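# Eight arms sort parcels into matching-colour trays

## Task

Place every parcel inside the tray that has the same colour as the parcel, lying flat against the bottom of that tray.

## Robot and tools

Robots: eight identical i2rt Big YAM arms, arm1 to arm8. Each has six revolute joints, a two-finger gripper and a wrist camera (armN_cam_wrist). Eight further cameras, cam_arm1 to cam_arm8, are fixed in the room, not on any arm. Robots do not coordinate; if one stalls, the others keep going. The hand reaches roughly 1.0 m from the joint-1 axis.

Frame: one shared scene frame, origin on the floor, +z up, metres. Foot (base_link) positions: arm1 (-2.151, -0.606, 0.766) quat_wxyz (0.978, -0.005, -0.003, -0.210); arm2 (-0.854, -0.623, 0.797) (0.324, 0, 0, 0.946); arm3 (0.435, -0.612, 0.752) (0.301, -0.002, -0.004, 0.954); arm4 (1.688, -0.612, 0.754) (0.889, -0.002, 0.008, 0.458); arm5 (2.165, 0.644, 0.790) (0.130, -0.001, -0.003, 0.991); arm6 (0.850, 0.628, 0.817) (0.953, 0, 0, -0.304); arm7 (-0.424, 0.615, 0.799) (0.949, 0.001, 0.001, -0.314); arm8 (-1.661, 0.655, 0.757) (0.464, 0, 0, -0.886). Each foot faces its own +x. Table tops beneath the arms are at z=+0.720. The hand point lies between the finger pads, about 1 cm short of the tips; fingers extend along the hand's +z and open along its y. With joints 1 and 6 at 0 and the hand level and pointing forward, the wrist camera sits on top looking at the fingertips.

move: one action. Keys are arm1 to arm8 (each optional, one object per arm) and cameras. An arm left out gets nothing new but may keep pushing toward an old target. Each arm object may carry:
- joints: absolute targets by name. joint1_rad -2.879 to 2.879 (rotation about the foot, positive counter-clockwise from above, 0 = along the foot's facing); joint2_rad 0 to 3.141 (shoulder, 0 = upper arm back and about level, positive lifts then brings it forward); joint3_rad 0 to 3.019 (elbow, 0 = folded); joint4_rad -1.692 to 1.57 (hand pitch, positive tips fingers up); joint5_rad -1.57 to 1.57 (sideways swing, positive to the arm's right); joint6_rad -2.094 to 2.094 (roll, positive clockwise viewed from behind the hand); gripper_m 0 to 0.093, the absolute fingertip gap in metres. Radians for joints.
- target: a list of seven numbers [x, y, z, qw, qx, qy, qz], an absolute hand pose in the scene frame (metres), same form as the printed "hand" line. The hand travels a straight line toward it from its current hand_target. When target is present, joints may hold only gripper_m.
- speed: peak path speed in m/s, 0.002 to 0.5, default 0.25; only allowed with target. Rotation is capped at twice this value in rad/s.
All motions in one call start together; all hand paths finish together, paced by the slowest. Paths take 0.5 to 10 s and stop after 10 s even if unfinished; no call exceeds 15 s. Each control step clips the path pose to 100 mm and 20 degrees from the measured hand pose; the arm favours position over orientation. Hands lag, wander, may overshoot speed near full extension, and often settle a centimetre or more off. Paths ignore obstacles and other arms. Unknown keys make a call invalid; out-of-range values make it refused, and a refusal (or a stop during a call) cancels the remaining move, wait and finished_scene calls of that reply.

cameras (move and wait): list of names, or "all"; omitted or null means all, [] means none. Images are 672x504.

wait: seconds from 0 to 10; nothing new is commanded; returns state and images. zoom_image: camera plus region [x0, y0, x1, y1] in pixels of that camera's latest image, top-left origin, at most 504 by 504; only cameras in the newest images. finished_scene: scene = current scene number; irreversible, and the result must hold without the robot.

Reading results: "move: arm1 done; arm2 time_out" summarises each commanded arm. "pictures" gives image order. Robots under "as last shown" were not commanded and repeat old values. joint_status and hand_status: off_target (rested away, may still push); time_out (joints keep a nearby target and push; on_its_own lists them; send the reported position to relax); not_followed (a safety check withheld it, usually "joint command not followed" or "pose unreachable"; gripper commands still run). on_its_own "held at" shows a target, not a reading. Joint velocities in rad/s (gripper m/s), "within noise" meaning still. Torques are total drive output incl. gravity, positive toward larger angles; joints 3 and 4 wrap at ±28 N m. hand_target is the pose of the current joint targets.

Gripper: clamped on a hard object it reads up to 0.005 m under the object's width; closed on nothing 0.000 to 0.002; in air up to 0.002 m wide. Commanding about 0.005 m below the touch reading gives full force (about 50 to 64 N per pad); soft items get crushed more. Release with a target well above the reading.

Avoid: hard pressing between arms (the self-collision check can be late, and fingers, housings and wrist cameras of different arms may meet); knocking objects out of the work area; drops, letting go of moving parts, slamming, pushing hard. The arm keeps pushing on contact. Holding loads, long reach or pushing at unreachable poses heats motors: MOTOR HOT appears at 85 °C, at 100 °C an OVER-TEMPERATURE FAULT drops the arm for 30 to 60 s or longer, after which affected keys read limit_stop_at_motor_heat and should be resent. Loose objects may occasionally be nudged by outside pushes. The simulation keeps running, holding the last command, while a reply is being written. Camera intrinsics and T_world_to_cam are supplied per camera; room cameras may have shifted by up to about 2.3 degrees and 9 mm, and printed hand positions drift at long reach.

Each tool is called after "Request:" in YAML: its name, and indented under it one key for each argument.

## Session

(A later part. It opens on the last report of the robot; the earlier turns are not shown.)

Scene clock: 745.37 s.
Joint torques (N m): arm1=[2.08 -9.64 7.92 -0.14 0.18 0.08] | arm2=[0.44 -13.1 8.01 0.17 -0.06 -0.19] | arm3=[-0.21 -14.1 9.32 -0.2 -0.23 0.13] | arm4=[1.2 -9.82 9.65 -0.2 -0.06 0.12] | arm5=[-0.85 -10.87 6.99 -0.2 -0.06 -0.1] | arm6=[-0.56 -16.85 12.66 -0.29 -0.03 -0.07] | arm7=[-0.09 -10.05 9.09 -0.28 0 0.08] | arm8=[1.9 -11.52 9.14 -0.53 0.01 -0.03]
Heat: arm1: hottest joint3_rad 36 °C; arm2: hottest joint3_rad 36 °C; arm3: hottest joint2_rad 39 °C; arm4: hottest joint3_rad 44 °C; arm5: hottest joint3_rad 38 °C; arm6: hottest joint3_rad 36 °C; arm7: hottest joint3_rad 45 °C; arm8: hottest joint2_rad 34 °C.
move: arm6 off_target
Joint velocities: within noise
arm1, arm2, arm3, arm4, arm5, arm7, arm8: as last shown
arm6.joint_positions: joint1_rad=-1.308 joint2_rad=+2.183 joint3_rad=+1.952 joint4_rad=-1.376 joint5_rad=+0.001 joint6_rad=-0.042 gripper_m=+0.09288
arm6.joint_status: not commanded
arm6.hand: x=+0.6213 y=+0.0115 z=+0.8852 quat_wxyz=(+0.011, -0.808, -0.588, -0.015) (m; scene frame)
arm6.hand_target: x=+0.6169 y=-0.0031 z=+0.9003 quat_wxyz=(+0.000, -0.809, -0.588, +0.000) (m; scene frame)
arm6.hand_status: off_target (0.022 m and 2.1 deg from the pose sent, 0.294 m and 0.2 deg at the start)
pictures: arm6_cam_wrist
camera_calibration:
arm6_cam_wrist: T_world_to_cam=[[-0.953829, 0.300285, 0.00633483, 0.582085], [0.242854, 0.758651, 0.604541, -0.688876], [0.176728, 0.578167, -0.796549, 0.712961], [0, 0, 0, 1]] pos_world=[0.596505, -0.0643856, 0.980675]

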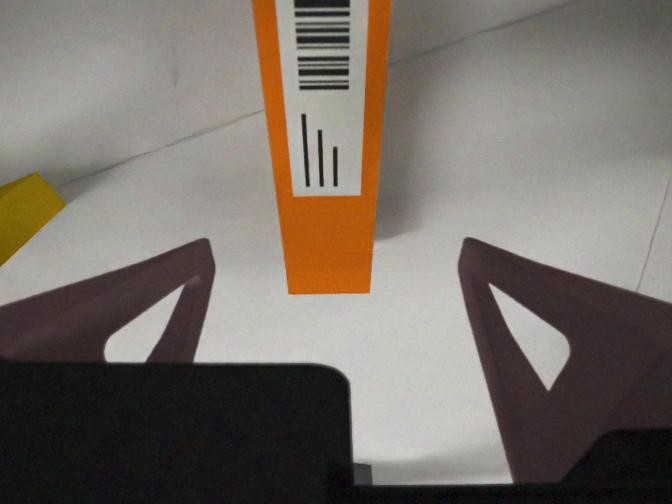

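Request:
move:
  arm6: {"target":[0.62,-0.006,0.737,0,0.809,0.588,0],"speed":0.12}
  cameras: ["arm6_cam_wrist"]

Request:
move:
  arm6: {"joints":{"gripper_m":0.053}}
  cameras: []

Request:
move:
  arm6: {"target":[0.62,0.0,0.95,0,0.809,0.588,0],"speed":0.2}
  cameras: ["arm6_cam_wrist"]

Request:
move:
  arm6: {"target":[0.705,0.233,1.09,0,0.809,0.588,0]}
  cameras: []

Request:
move:
  arm6: {"joints":{"joint1_rad":0.255}}
  cameras: []

Request:
move:
  arm6: {"target":[1.5,0.385,0.9,0,0,1,0]}
  cameras: ["arm6_cam_wrist","cam_arm6","cam_arm5"]

Scene clock: 763.43 s.
Joint torques (N m): arm1=[1.79 -9.47 7.95 -0.05 0.18 0.06] | arm2=[0.44 -13.1 7.99 0.17 -0.06 -0.19] | arm3=[-0.21 -14.1 9.28 -0.18 -0.23 0.13] | arm4=[1.2 -9.82 9.65 -0.18 -0.06 0.11] | arm5=[-1.14 -10.81 7.05 -0.16 -0.08 -0.11] | arm6=[-0.03 -16.97 7.73 0.66 0.16 -0.02] | arm7=[0.09 -10.17 9.05 -0.28 -0.01 0.07] | arm8=[1.67 -11.4 9.1 -0.51 0.01 -0.04]
Heat: arm1: hottest joint3_rad 35 °C; arm2: hottest joint3_rad 36 °C; arm3: hottest joint2_rad 37 °C; arm4: hottest joint3_rad 44 °C; arm5: hottest joint3_rad 38 °C; arm6: hottest joint3_rad 39 °C; arm7: hottest joint3_rad 45 °C; arm8: hottest joint2_rad 34 °C.
move: arm6 done
Joint velocities: within noise
arm1, arm2, arm3, arm4, arm5, arm7, arm8: as last shown
arm6.joint_positions: joint1_rad=-1.308 joint2_rad=+2.347 joint3_rad=+1.860 joint4_rad=-1.088 joint5_rad=-0.003 joint6_rad=-0.041 gripper_m=+0.09288
arm6.joint_status: not commanded
arm6.hand: x=+0.6171 y=-0.0020 z=+0.7458 quat_wxyz=(+0.000, -0.809, -0.588, -0.002) (m; scene frame)
arm6.hand_target: x=+0.6201 y=-0.0059 z=+0.7371 quat_wxyz=(+0.000, -0.809, -0.588, +0.000) (m; scene frame)
arm6.hand_status: done (0.010 m and 0.3 deg from the pose sent, 0.149 m and 2.1 deg at the start)
pictures: arm6_cam_wrist
camera_calibration:
arm6_cam_wrist: T_world_to_cam=[[-0.953425, 0.301611, 0.00337202, 0.58498], [0.24793, 0.777269, 0.578258, -0.576839], [0.171788, 0.552162, -0.815847, 0.627903], [0, 0, 0, 1]] pos_world=[0.592884, -0.0747811, 0.843862]

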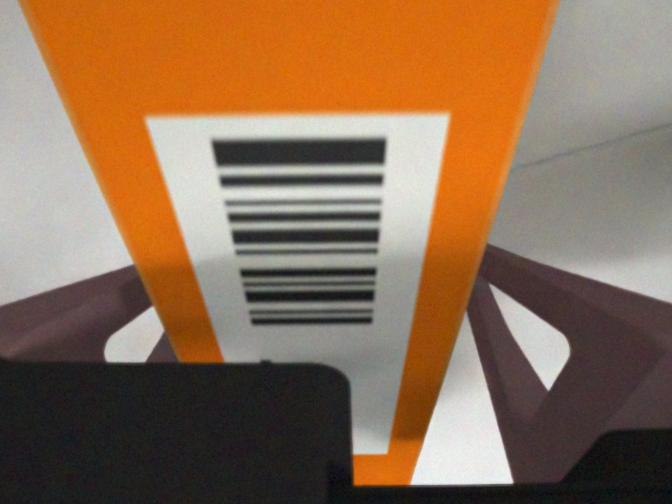

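Scene clock: 764.03 s.
Joint torques (N m): arm1=[1.9 -9.52 7.94 -0.03 0.19 0.08] | arm2=[0.38 -13.16 8.01 0.16 -0.06 -0.19] | arm3=[-0.21 -14.15 9.28 -0.21 -0.23 0.14] | arm4=[1.2 -9.76 9.66 -0.2 -0.06 0.11] | arm5=[-0.85 -10.81 7.02 -0.21 -0.1 -0.08] | arm6=[-0.15 -16.91 7.73 0.62 0.17 -0.02] | arm7=[0.15 -9.93 9.06 -0.29 -0.01 0.06] | arm8=[1.73 -11.52 9.1 -0.55 -0.03 -0.04]
Heat: arm1: hottest joint3_rad 35 °C; arm2: hottest joint3_rad 36 °C; arm3: hottest joint2_rad 37 °C; arm4: hottest joint3_rad 44 °C; arm5: hottest joint3_rad 38 °C; arm6: hottest joint3_rad 39 °C; arm7: hottest joint3_rad 45 °C; arm8: hottest joint2_rad 34 °C.
move: arm6 off_target
Joint velocities: within noise
arm1.joint_positions: joint1_rad=-1.542 joint2_rad=+1.433 joint3_rad=+1.511 joint4_rad=-1.625 joint5_rad=+0.004 joint6_rad=+0.198 gripper_m=+0.08488
arm1.joint_status: not commanded
arm1.hand: x=-2.3165 y=-0.9937 z=+1.0684 quat_wxyz=(-0.011, -0.883, -0.469, +0.012) (m; scene frame)
arm1.hand_target: x=-2.3131 y=-0.9919 z=+1.0601 quat_wxyz=(+0.000, -0.883, -0.469, +0.000) (m; scene frame)
arm1.hand_status: not commanded
arm2.joint_positions: joint1_rad=-1.431 joint2_rad=+1.434 joint3_rad=+1.424 joint4_rad=-1.543 joint5_rad=+0.002 joint6_rad=-0.192 gripper_m=+0.09292
arm2.joint_status: not commanded
arm2.hand: x=-0.6426 y=-0.2560 z=+1.0627 quat_wxyz=(-0.008, +0.582, -0.813, -0.003) (m; scene frame)
arm2.hand_target: x=-0.6451 y=-0.2580 z=+1.0601 quat_wxyz=(+0.000, +0.588, -0.809, +0.000) (m; scene frame)
arm2.hand_status: not commanded
arm3, arm7: as last shown
arm4.joint_positions: joint1_rad=+1.842 joint2_rad=+1.448 joint3_rad=+1.546 joint4_rad=-1.658 joint5_rad=+0.012 joint6_rad=-0.344 gripper_m=+0.09290
arm4.joint_status: not commanded
arm4.hand: x=+1.2918 y=-0.4613 z=+1.0633 quat_wxyz=(-0.003, +1.000, -0.001, -0.009) (m; scene frame)
arm4.hand_target: x=+1.2940 y=-0.4669 z=+1.0600 quat_wxyz=(+0.000, +1.000, +0.000, +0.000) (m; scene frame)
arm4.hand_status: not commanded
arm5.joint_positions: joint1_rad=+0.640 joint2_rad=+1.459 joint3_rad=+1.489 joint4_rad=-1.614 joint5_rad=-0.002 joint6_rad=+0.003 gripper_m=+0.09400
arm5.joint_status: not commanded
arm5.hand: x=+1.7681 y=+0.4847 z=+1.0680 quat_wxyz=(-0.003, +0.982, +0.187, +0.009) (m; scene frame)
arm5.hand_target: x=+1.7708 y=+0.4863 z=+1.0746 quat_wxyz=(-0.003, +0.982, +0.189, +0.006) (m; scene frame)
arm5.hand_status: not commanded
arm6.joint_positions: joint1_rad=-1.306 joint2_rad=+2.347 joint3_rad=+1.860 joint4_rad=-1.086 joint5_rad=-0.003 joint6_rad=-0.041 gripper_m=+0.05960
arm6.joint_status: gripper_m off_target (ended at +0.05963, target +0.05300)
arm6.hand: x=+0.6179 y=-0.0028 z=+0.7458 quat_wxyz=(-0.001, -0.808, -0.589, -0.002) (m; scene frame)
arm6.hand_target: x=+0.6201 y=-0.0058 z=+0.7371 quat_wxyz=(+0.000, -0.809, -0.588, +0.000) (m; scene frame)
arm6.hand_status: not commanded
arm8.joint_positions: joint1_rad=+0.435 joint2_rad=+1.438 joint3_rad=+1.529 joint4_rad=-1.648 joint5_rad=-0.001 joint6_rad=+0.177 gripper_m=+0.09292
arm8.joint_status: not commanded
arm8.hand: x=-1.7333 y=+0.2391 z=+1.0614 quat_wxyz=(-0.006, -0.819, -0.574, +0.004) (m; scene frame)
arm8.hand_target: x=-1.7330 y=+0.2429 z=+1.0600 quat_wxyz=(+0.000, -0.819, -0.574, +0.000) (m; scene frame)
arm8.hand_status: not commanded
pictures: none
No camera images: "cameras" was empty.

Scene clock: 765.93 s.
Joint torques (N m): arm1=[1.73 -9.47 7.84 -0.13 0.19 0.08] | arm2=[0.38 -13.16 8.01 0.16 -0.06 -0.19] | arm3=[-0.21 -14.1 9.32 -0.2 -0.23 0.13] | arm4=[1.14 -9.82 9.66 -0.2 -0.06 0.11] | arm5=[-1.08 -11.34 7.1 -0.06 -0.1 -0.13] | arm6=[-0.38 -18.78 13.08 -0.28 0.11 -0.05] | arm7=[-0.03 -9.93 9.06 -0.28 0 0.08] | arm8=[1.79 -11.46 9.17 -0.49 0 -0.03]
Heat: arm1: hottest joint3_rad 35 °C; arm2: hottest joint3_rad 36 °C; arm3: hottest joint2_rad 37 °C; arm4: hottest joint3_rad 44 °C; arm5: hottest joint3_rad 38 °C; arm6: hottest joint3_rad 39 °C; arm7: hottest joint3_rad 45 °C; arm8: hottest joint2_rad 34 °C.
move: arm6 off_target
Joint velocities: within noise
arm1, arm2, arm3, arm4, arm5, arm7, arm8: as last shown
arm6.joint_positions: joint1_rad=-1.306 joint2_rad=+2.172 joint3_rad=+2.011 joint4_rad=-1.479 joint5_rad=-0.002 joint6_rad=-0.041 gripper_m=+0.05960
arm6.joint_status: not commanded
arm6.hand: x=+0.6249 y=+0.0166 z=+0.9148 quat_wxyz=(+0.019, -0.808, -0.588, -0.030) (m; scene frame)
arm6.hand_target: x=+0.6207 y=+0.0018 z=+0.9502 quat_wxyz=(+0.000, -0.809, -0.588, +0.000) (m; scene frame)
arm6.hand_status: off_target (0.039 m and 4.0 deg from the pose sent, 0.204 m and 0.2 deg at the start)
pictures: arm6_cam_wrist
camera_calibration:
arm6_cam_wrist: T_world_to_cam=[[-0.953943, 0.299985, 0.00132569, 0.588447], [0.233573, 0.739965, 0.630789, -0.729434], [0.188247, 0.602046, -0.775953, 0.706506], [0, 0, 0, 1]] pos_world=[0.598724, -0.0621192, 1.00755]

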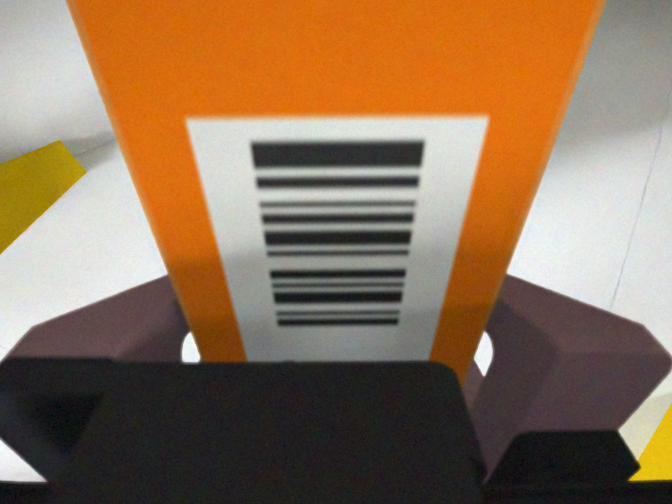

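Scene clock: 767.90 s.
Joint torques (N m): arm1=[2.26 -9.64 7.88 -0.09 0.18 0.06] | arm2=[0.44 -13.16 7.99 0.16 -0.06 -0.19] | arm3=[-0.32 -14.21 9.31 -0.2 -0.23 0.12] | arm4=[1.2 -9.82 9.65 -0.2 -0.06 0.11] | arm5=[-1.49 -10.99 7.12 -0.17 -0.07 -0.11] | arm6=[-0.44 -9.7 8.77 -0.17 0.11 -0.06] | arm7=[0.15 -10.05 9.07 -0.29 -0.01 0.07] | arm8=[2.08 -11.28 9.13 -0.54 -0.03 -0.04]
Heat: arm1: hottest joint3_rad 35 °C; arm2: hottest joint3_rad 36 °C; arm3: hottest joint2_rad 37 °C; arm4: hottest joint3_rad 44 °C; arm5: hottest joint3_rad 38 °C; arm6: hottest joint3_rad 38 °C; arm7: hottest joint3_rad 45 °C; arm8: hottest joint2_rad 34 °C.
move: arm6 done
Joint velocities: within noise
arm1, arm2, arm3, arm4, arm5, arm7, arm8: as last shown
arm6.joint_positions: joint1_rad=-1.306 joint2_rad=+1.449 joint3_rad=+1.444 joint4_rad=-1.571 joint5_rad=-0.002 joint6_rad=-0.041 gripper_m=+0.05960
arm6.joint_status: not commanded
arm6.hand: x=+0.7037 y=+0.2305 z=+1.0840 quat_wxyz=(+0.001, -0.808, -0.589, -0.003) (m; scene frame)
arm6.hand_target: x=+0.7050 y=+0.2330 z=+1.0900 quat_wxyz=(+0.000, -0.809, -0.588, +0.000) (m; scene frame)
arm6.hand_status: done (0.007 m and 0.4 deg from the pose sent, 0.290 m and 4.0 deg at the start)
pictures: none
No camera images: "cameras" was empty.

Scene clock: 769.87 s.
Joint torques (N m): arm1=[1.67 -9.29 8.02 -0.08 0.22 0.08] | arm2=[0.44 -13.1 8.01 0.16 -0.06 -0.19] | arm3=[-0.26 -14.1 9.32 -0.2 -0.23 0.13] | arm4=[1.2 -9.82 9.66 -0.2 -0.06 0.11] | arm5=[-0.85 -10.81 7.04 -0.16 -0.04 -0.08] | arm6=[-1.2 -9.7 8.77 -0.17 0.1 -0.05] | arm7=[-0.03 -10.23 9.09 -0.31 -0.01 0.07] | arm8=[1.67 -11.58 9.17 -0.53 -0.02 -0.05]
Heat: arm1: hottest joint3_rad 35 °C; arm2: hottest joint3_rad 36 °C; arm3: hottest joint2_rad 36 °C; arm4: hottest joint3_rad 44 °C; arm5: hottest joint3_rad 38 °C; arm6: hottest joint3_rad 38 °C; arm7: hottest joint3_rad 44 °C; arm8: hottest joint2_rad 34 °C.
move: arm6 done
Joint velocities: within noise
arm1, arm2, arm3, arm4, arm5, arm8: as last shown
arm6.joint_positions: joint1_rad=+0.263 joint2_rad=+1.449 joint3_rad=+1.444 joint4_rad=-1.571 joint5_rad=-0.002 joint6_rad=-0.041 gripper_m=+0.05960
arm6.joint_status: all done
arm6.hand: x=+1.2480 y=+0.4808 z=+1.0839 quat_wxyz=(+0.003, -0.156, -0.988, -0.001) (m; scene frame)
arm6.hand_target: x=+1.2440 y=+0.4783 z=+1.0899 quat_wxyz=(+0.000, -0.162, -0.987, +0.000) (m; scene frame)
arm6.hand_status: not commanded
arm7.joint_positions: joint1_rad=+2.175 joint2_rad=+1.440 joint3_rad=+1.428 joint4_rad=-1.538 joint5_rad=+0.000 joint6_rad=+0.124 gripper_m=+0.08494
arm7.joint_status: not commanded
arm7.hand: x=-0.4081 y=+1.0408 z=+1.0649 quat_wxyz=(-0.008, +0.649, -0.761, -0.009) (m; scene frame)
arm7.hand_target: x=-0.4099 y=+1.0351 z=+1.0601 quat_wxyz=(+0.000, +0.652, -0.758, +0.000) (m; scene frame)
arm7.hand_status: not commanded
pictures: none
No camera images: "cameras" was empty.

Scene clock: 772.20 s.
Joint torques (N m): arm1=[1.9 -9.11 7.94 -0.13 0.18 0.09] | arm2=[0.44 -13.16 7.99 0.16 -0.06 -0.19] | arm3=[-0.15 -14.15 9.32 -0.2 -0.23 0.14] | arm4=[1.2 -9.82 9.65 -0.18 -0.06 0.11] | arm5=[-0.73 -10.7 7.09 -0.18 -0.06 -0.1] | arm6=[-0.85 -17.49 13 -0.23 -0.04 -0.18] | arm7=[0.03 -9.99 9.07 -0.29 0 0.06] | arm8=[1.96 -11.58 9.21 -0.61 -0.01 -0.04]
Heat: arm1: hottest joint3_rad 35 °C; arm2: hottest joint3_rad 36 °C; arm3: hottest joint2_rad 36 °C; arm4: hottest joint3_rad 44 °C; arm5: hottest joint3_rad 38 °C; arm6: hottest joint3_rad 38 °C; arm7: hottest joint3_rad 44 °C; arm8: hottest joint2_rad 34 °C.
move: arm6 off_target
Joint velocities: within noise
arm1, arm2, arm3, arm4, arm5, arm7, arm8: as last shown
arm6.joint_positions: joint1_rad=+0.263 joint2_rad=+2.247 joint3_rad=+2.060 joint4_rad=-1.423 joint5_rad=+0.002 joint6_rad=-0.348 gripper_m=+0.05960
arm6.joint_status: not commanded
arm6.hand: x=+1.4852 y=+0.3923 z=+0.8834 quat_wxyz=(+0.019, -0.003, -1.000, -0.006) (m; scene frame)
arm6.hand_target: x=+1.4989 y=+0.3852 z=+0.9002 quat_wxyz=(-0.001, +0.000, -1.000, +0.000) (m; scene frame)
arm6.hand_status: off_target (0.023 m and 2.3 deg from the pose sent, 0.326 m and 18.0 deg at the start)
pictures: arm6_cam_wrist, cam_arm5, cam_arm6
camera_calibration:
arm6_cam_wrist: T_world_to_cam=[[0.0000983291, -0.999984, -0.00571264, 0.395715], [-0.795479, -0.00353997, 0.605971, 0.653352], [-0.605981, 0.0044847, -0.795467, 1.7253], [0, 0, 0, 1]] pos_world=[1.56519, 0.390284, 0.978765]

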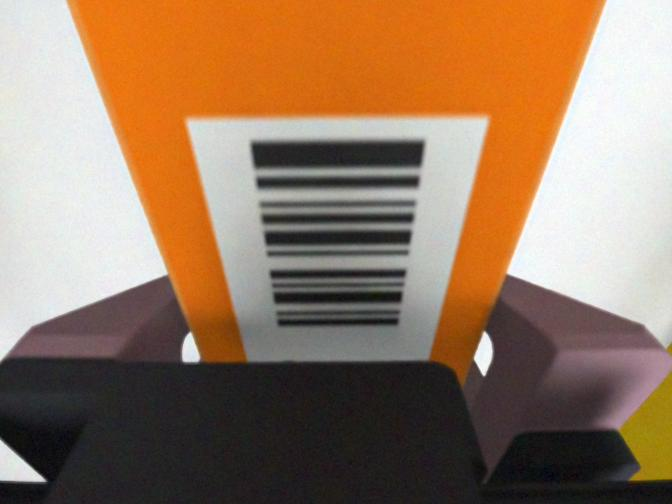

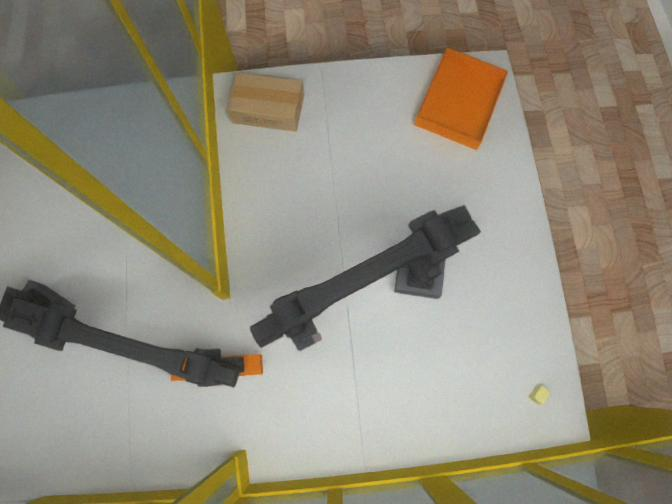

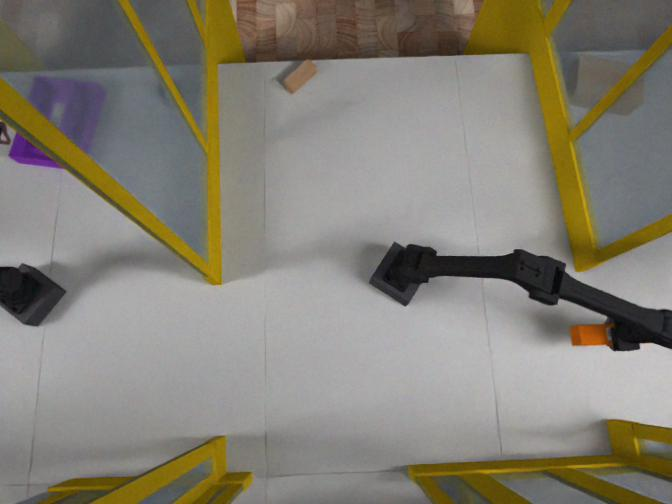

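Request:
move:
  arm6: {"target":[1.5,0.385,0.737,0,0,1,0],"speed":0.12}
  cameras: ["cam_arm6"]

Request:
move:
  arm6: {"joints":{"gripper_m":0.093}}
  cameras: []

Request:
move:
  arm6: {"target":[1.48,0.385,0.92,0,0,1,0]}
  cameras: []

Request:
move:
  arm6: {"target":[1.244,0.478,1.06,0,0,1,0]}
  cameras: []

Request:
move:
  arm5: {"target":[1.49,0.385,0.9,0,1,0,0]}
  cameras: ["arm5_cam_wrist","cam_arm5"]

Scene clock: 802.70 s.
Joint torques (N m): arm1=[1.79 -9.35 7.92 -0.01 0.2 0.07] | arm2=[0.38 -13.1 7.99 0.17 -0.06 -0.19] | arm3=[-0.26 -14.21 9.29 -0.23 -0.23 0.13] | arm4=[1.14 -9.82 9.65 -0.2 -0.06 0.11] | arm5=[-0.73 -10.4 6.99 -0.17 -0.09 -0.1] | arm6=[-0.79 -17.44 7.98 0.55 -0.03 -0.18] | arm7=[0.03 -10.05 9.06 -0.24 -0.01 0.07] | arm8=[1.9 -11.58 9.16 -0.54 -0.02 -0.04]
Heat: arm1: hottest joint3_rad 35 °C; arm2: hottest joint3_rad 36 °C; arm3: hottest joint2_rad 35 °C; arm4: hottest joint3_rad 44 °C; arm5: hottest joint3_rad 38 °C; arm6: hottest joint3_rad 40 °C; arm7: hottest joint3_rad 44 °C; arm8: hottest joint2_rad 34 °C.
move: arm6 done
Joint velocities: within noise
arm1, arm2, arm4, arm5, arm7, arm8: as last shown
arm3.joint_positions: joint1_rad=-1.240 joint2_rad=+1.454 joint3_rad=+1.563 joint4_rad=-1.673 joint5_rad=-0.001 joint6_rad=+0.023 gripper_m=+0.09297
arm3.joint_status: not commanded
arm3.hand: x=+0.5519 y=-0.2037 z=+1.0648 quat_wxyz=(-0.006, +0.592, -0.806, -0.003) (m; scene frame)
arm3.hand_target: x=+0.5480 y=-0.2069 z=+1.0696 quat_wxyz=(-0.006, +0.588, -0.809, -0.005) (m; scene frame)
arm3.hand_status: not commanded
arm6.joint_positions: joint1_rad=+0.263 joint2_rad=+2.396 joint3_rad=+1.957 joint4_rad=-1.132 joint5_rad=+0.001 joint6_rad=-0.349 gripper_m=+0.05960
arm6.joint_status: not commanded
arm6.hand: x=+1.4988 y=+0.3873 z=+0.7463 quat_wxyz=(+0.000, -0.003, -1.000, +0.001) (m; scene frame)
arm6.hand_target: x=+1.4997 y=+0.3850 z=+0.7371 quat_wxyz=(+0.000, +0.000, -1.000, +0.000) (m; scene frame)
arm6.hand_status: done (0.010 m and 0.4 deg from the pose sent, 0.147 m and 2.3 deg at the start)
pictures: cam_arm6

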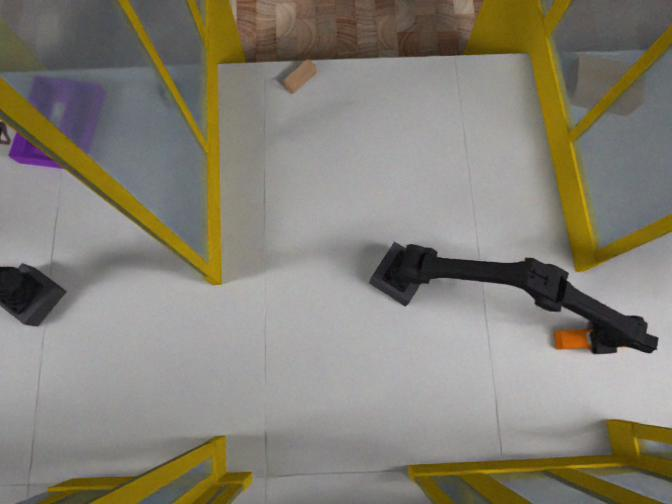

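Scene clock: 803.37 s.
Joint torques (N m): arm1=[2.08 -9.58 7.94 -0.05 0.19 0.08] | arm2=[0.38 -13.1 8.01 0.16 -0.06 -0.19] | arm3=[-0.21 -14.15 9.29 -0.18 -0.23 0.13] | arm4=[1.14 -9.82 9.66 -0.18 -0.06 0.11] | arm5=[-0.56 -10.93 7.15 -0.29 -0.11 -0.08] | arm6=[-0.85 -17.44 7.98 0.54 -0.03 -0.18] | arm7=[-0.09 -10.05 9.09 -0.27 0.01 0.08] | arm8=[1.73 -11.46 9.1 -0.57 -0.01 -0.05]
Heat: arm1: hottest joint3_rad 35 °C; arm2: hottest joint3_rad 36 °C; arm3: hottest joint2_rad 35 °C; arm4: hottest joint3_rad 44 °C; arm5: hottest joint3_rad 38 °C; arm6: hottest joint3_rad 40 °C; arm7: hottest joint3_rad 44 °C; arm8: hottest joint2_rad 34 °C.
move: arm6 done
Joint velocities: within noise
arm1, arm2, arm3, arm4, arm5, arm7, arm8: as last shown
arm6.joint_positions: joint1_rad=+0.262 joint2_rad=+2.396 joint3_rad=+1.957 joint4_rad=-1.132 joint5_rad=+0.001 joint6_rad=-0.349 gripper_m=+0.09281
arm6.joint_status: all done
arm6.hand: x=+1.4988 y=+0.3871 z=+0.7463 quat_wxyz=(+0.000, -0.003, -1.000, +0.000) (m; scene frame)
arm6.hand_target: x=+1.4998 y=+0.3851 z=+0.7371 quat_wxyz=(+0.000, +0.000, -1.000, +0.000) (m; scene frame)
arm6.hand_status: not commanded
pictures: none
No camera images: "cameras" was empty.

Scene clock: 804.93 s.
Joint torques (N m): arm1=[1.85 -9.29 7.88 -0.16 0.2 0.07] | arm2=[0.38 -13.1 8.01 0.17 -0.06 -0.19] | arm3=[-0.09 -14.21 9.32 -0.16 -0.23 0.13] | arm4=[1.2 -9.76 9.65 -0.2 -0.06 0.11] | arm5=[-0.91 -11.34 7.12 -0.1 -0.06 -0.08] | arm6=[-1.32 -18.73 12.3 -0.25 0 -0.18] | arm7=[0.03 -10.05 9.07 -0.36 0 0.06] | arm8=[1.85 -11.28 9.17 -0.54 -0.02 -0.04]
Heat: arm1: hottest joint3_rad 35 °C; arm2: hottest joint3_rad 36 °C; arm3: hottest joint2_rad 35 °C; arm4: hottest joint3_rad 44 °C; arm5: hottest joint3_rad 38 °C; arm6: hottest joint3_rad 40 °C; arm7: hottest joint3_rad 44 °C; arm8: hottest joint2_rad 34 °C.
move: arm6 off_target
Joint velocities: within noise
arm1, arm2, arm3, arm4, arm5, arm7, arm8: as last shown
arm6.joint_positions: joint1_rad=+0.259 joint2_rad=+2.199 joint3_rad=+1.994 joint4_rad=-1.423 joint5_rad=+0.001 joint6_rad=-0.359 gripper_m=+0.09288
arm6.joint_status: not commanded
arm6.hand: x=+1.4675 y=+0.3963 z=+0.8910 quat_wxyz=(+0.027, +0.000, -1.000, -0.010) (m; scene frame)
arm6.hand_target: x=+1.4787 y=+0.3855 z=+0.9202 quat_wxyz=(+0.000, +0.000, -1.000, +0.000) (m; scene frame)
arm6.hand_status: off_target (0.034 m and 3.3 deg from the pose sent, 0.175 m and 0.4 deg at the start)
pictures: none
No camera images: "cameras" was empty.

Scene clock: 806.93 s.
Joint torques (N m): arm1=[1.9 -9.7 7.9 -0.13 0.21 0.08] | arm2=[0.38 -13.16 7.99 0.16 -0.06 -0.19] | arm3=[-0.26 -14.15 9.33 -0.18 -0.23 0.13] | arm4=[1.2 -9.82 9.65 -0.18 -0.06 0.11] | arm5=[-1.26 -10.46 7.09 -0.09 -0.07 -0.12] | arm6=[-1.03 -9.64 8.59 -0.17 -0.02 -0.14] | arm7=[0.15 -10.11 9.06 -0.29 0 0.06] | arm8=[1.85 -11.34 9.2 -0.58 -0.02 -0.04]
Heat: arm1: hottest joint3_rad 35 °C; arm2: hottest joint3_rad 36 °C; arm3: hottest joint2_rad 35 °C; arm4: hottest joint3_rad 44 °C; arm5: hottest joint3_rad 38 °C; arm6: hottest joint3_rad 40 °C; arm7: hottest joint3_rad 44 °C; arm8: hottest joint2_rad 34 °C.
move: arm6 done
Joint velocities: within noise
arm1.joint_positions: joint1_rad=-1.542 joint2_rad=+1.433 joint3_rad=+1.511 joint4_rad=-1.625 joint5_rad=+0.004 joint6_rad=+0.198 gripper_m=+0.08488
arm1.joint_status: not commanded
arm1.hand: x=-2.3165 y=-0.9937 z=+1.0684 quat_wxyz=(-0.011, -0.883, -0.469, +0.012) (m; scene frame)
arm1.hand_target: x=-2.3131 y=-0.9919 z=+1.0601 quat_wxyz=(+0.000, -0.883, -0.469, +0.000) (m; scene frame)
arm1.hand_status: not commanded
arm2.joint_positions: joint1_rad=-1.431 joint2_rad=+1.434 joint3_rad=+1.424 joint4_rad=-1.543 joint5_rad=+0.002 joint6_rad=-0.192 gripper_m=+0.09292
arm2.joint_status: not commanded
arm2.hand: x=-0.6426 y=-0.2560 z=+1.0627 quat_wxyz=(-0.008, +0.582, -0.813, -0.003) (m; scene frame)
arm2.hand_target: x=-0.6451 y=-0.2580 z=+1.0601 quat_wxyz=(+0.000, +0.588, -0.809, +0.000) (m; scene frame)
arm2.hand_status: not commanded
arm3, arm7: as last shown
arm4.joint_positions: joint1_rad=+1.842 joint2_rad=+1.448 joint3_rad=+1.546 joint4_rad=-1.658 joint5_rad=+0.012 joint6_rad=-0.344 gripper_m=+0.09290
arm4.joint_status: not commanded
arm4.hand: x=+1.2918 y=-0.4613 z=+1.0633 quat_wxyz=(-0.003, +1.000, -0.001, -0.009) (m; scene frame)
arm4.hand_target: x=+1.2940 y=-0.4669 z=+1.0600 quat_wxyz=(+0.000, +1.000, +0.000, +0.000) (m; scene frame)
arm4.hand_status: not commanded
arm5.joint_positions: joint1_rad=+0.640 joint2_rad=+1.459 joint3_rad=+1.489 joint4_rad=-1.614 joint5_rad=-0.002 joint6_rad=+0.003 gripper_m=+0.09400
arm5.joint_status: not commanded
arm5.hand: x=+1.7681 y=+0.4847 z=+1.0680 quat_wxyz=(-0.003, +0.982, +0.187, +0.009) (m; scene frame)
arm5.hand_target: x=+1.7708 y=+0.4863 z=+1.0746 quat_wxyz=(-0.003, +0.982, +0.189, +0.006) (m; scene frame)
arm5.hand_status: not commanded
arm6.joint_positions: joint1_rad=+0.259 joint2_rad=+1.452 joint3_rad=+1.370 joint4_rad=-1.493 joint5_rad=+0.001 joint6_rad=-0.359 gripper_m=+0.09288
arm6.joint_status: not commanded
arm6.hand: x=+1.2474 y=+0.4788 z=+1.0547 quat_wxyz=(+0.002, +0.000, -1.000, +0.000) (m; scene frame)
arm6.hand_target: x=+1.2441 y=+0.4780 z=+1.0599 quat_wxyz=(+0.000, +0.000, -1.000, +0.000) (m; scene frame)
arm6.hand_status: done (0.006 m and 0.2 deg from the pose sent, 0.292 m and 3.3 deg at the start)
arm8.joint_positions: joint1_rad=+0.435 joint2_rad=+1.438 joint3_rad=+1.529 joint4_rad=-1.648 joint5_rad=-0.001 joint6_rad=+0.177 gripper_m=+0.09292
arm8.joint_status: not commanded
arm8.hand: x=-1.7333 y=+0.2391 z=+1.0614 quat_wxyz=(-0.006, -0.819, -0.574, +0.004) (m; scene frame)
arm8.hand_target: x=-1.7330 y=+0.2429 z=+1.0600 quat_wxyz=(+0.000, -0.819, -0.574, +0.000) (m; scene frame)
arm8.hand_status: not commanded
pictures: none
No camera images: "cameras" was empty.

Scene clock: 809.50 s.
Joint torques (N m): arm1=[1.85 -9.64 8.03 -0.14 0.2 0.08] | arm2=[0.38 -13.1 7.99 0.17 -0.06 -0.19] | arm3=[-0.21 -14.1 9.35 -0.2 -0.23 0.12] | arm4=[1.2 -9.82 9.66 -0.18 -0.06 0.11] | arm5=[-1.55 -20.42 10.3 -0.1 -0.11 0.07] | arm6=[-0.97 -9.64 8.59 -0.17 -0.02 -0.13] | arm7=[0.03 -10.05 9.06 -0.31 -0.01 0.07] | arm8=[1.9 -11.58 9.14 -0.51 -0.02 -0.03]
Heat: arm1: hottest joint3_rad 35 °C; arm2: hottest joint3_rad 36 °C; arm3: hottest joint2_rad 35 °C; arm4: hottest joint3_rad 44 °C; arm5: hottest joint3_rad 38 °C; arm6: hottest joint3_rad 40 °C; arm7: hottest joint3_rad 44 °C; arm8: hottest joint2_rad 34 °C.
move: arm5 off_target
Joint velocities: within noise
arm1, arm2, arm3, arm4, arm6, arm7, arm8: as last shown
arm5.joint_positions: joint1_rad=+0.633 joint2_rad=+2.350 joint3_rad=+2.330 joint4_rad=-1.579 joint5_rad=-0.004 joint6_rad=+0.355 gripper_m=+0.09400
arm5.joint_status: not commanded
arm5.hand: x=+1.5017 y=+0.3845 z=+0.8855 quat_wxyz=(-0.006, +1.000, +0.008, +0.015) (m; scene frame)
arm5.hand_target: x=+1.4907 y=+0.3852 z=+0.9000 quat_wxyz=(+0.000, +1.000, +0.000, -0.001) (m; scene frame)
arm5.hand_status: off_target (0.019 m and 2.1 deg from the pose sent, 0.340 m and 21.6 deg at the start)
arm6.hand: x=+1.2473 y=+0.4789 z=+1.0547 quat_wxyz=(+0.002, +0.000, -1.000, +0.000) (m; scene frame)
arm6.hand_target: x=+1.2440 y=+0.4780 z=+1.0599 quat_wxyz=(+0.000, +0.000, -1.000, +0.000) (m; scene frame)
pictures: arm5_cam_wrist, cam_arm5
camera_calibration:
arm5_cam_wrist: T_world_to_cam=[[-0.00597741, 0.999831, 0.0173641, -0.389734], [0.803466, -0.00553559, 0.595325, -1.72402], [0.59532, 0.01751, -0.803298, -0.0653116], [0, 0, 0, 1]] pos_world=[1.42174, 0.381268, 0.980654]

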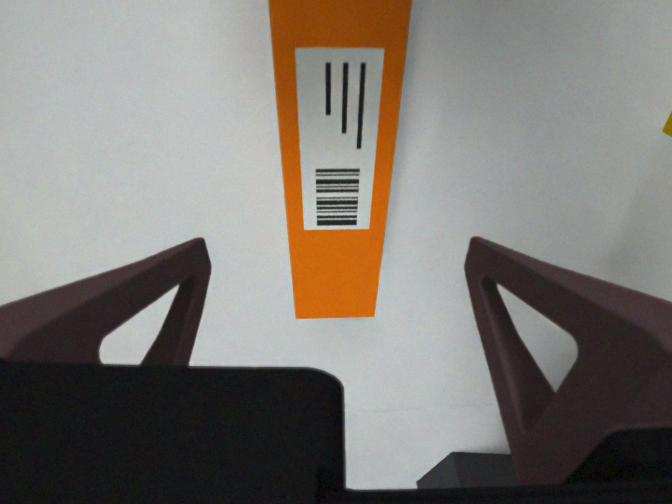

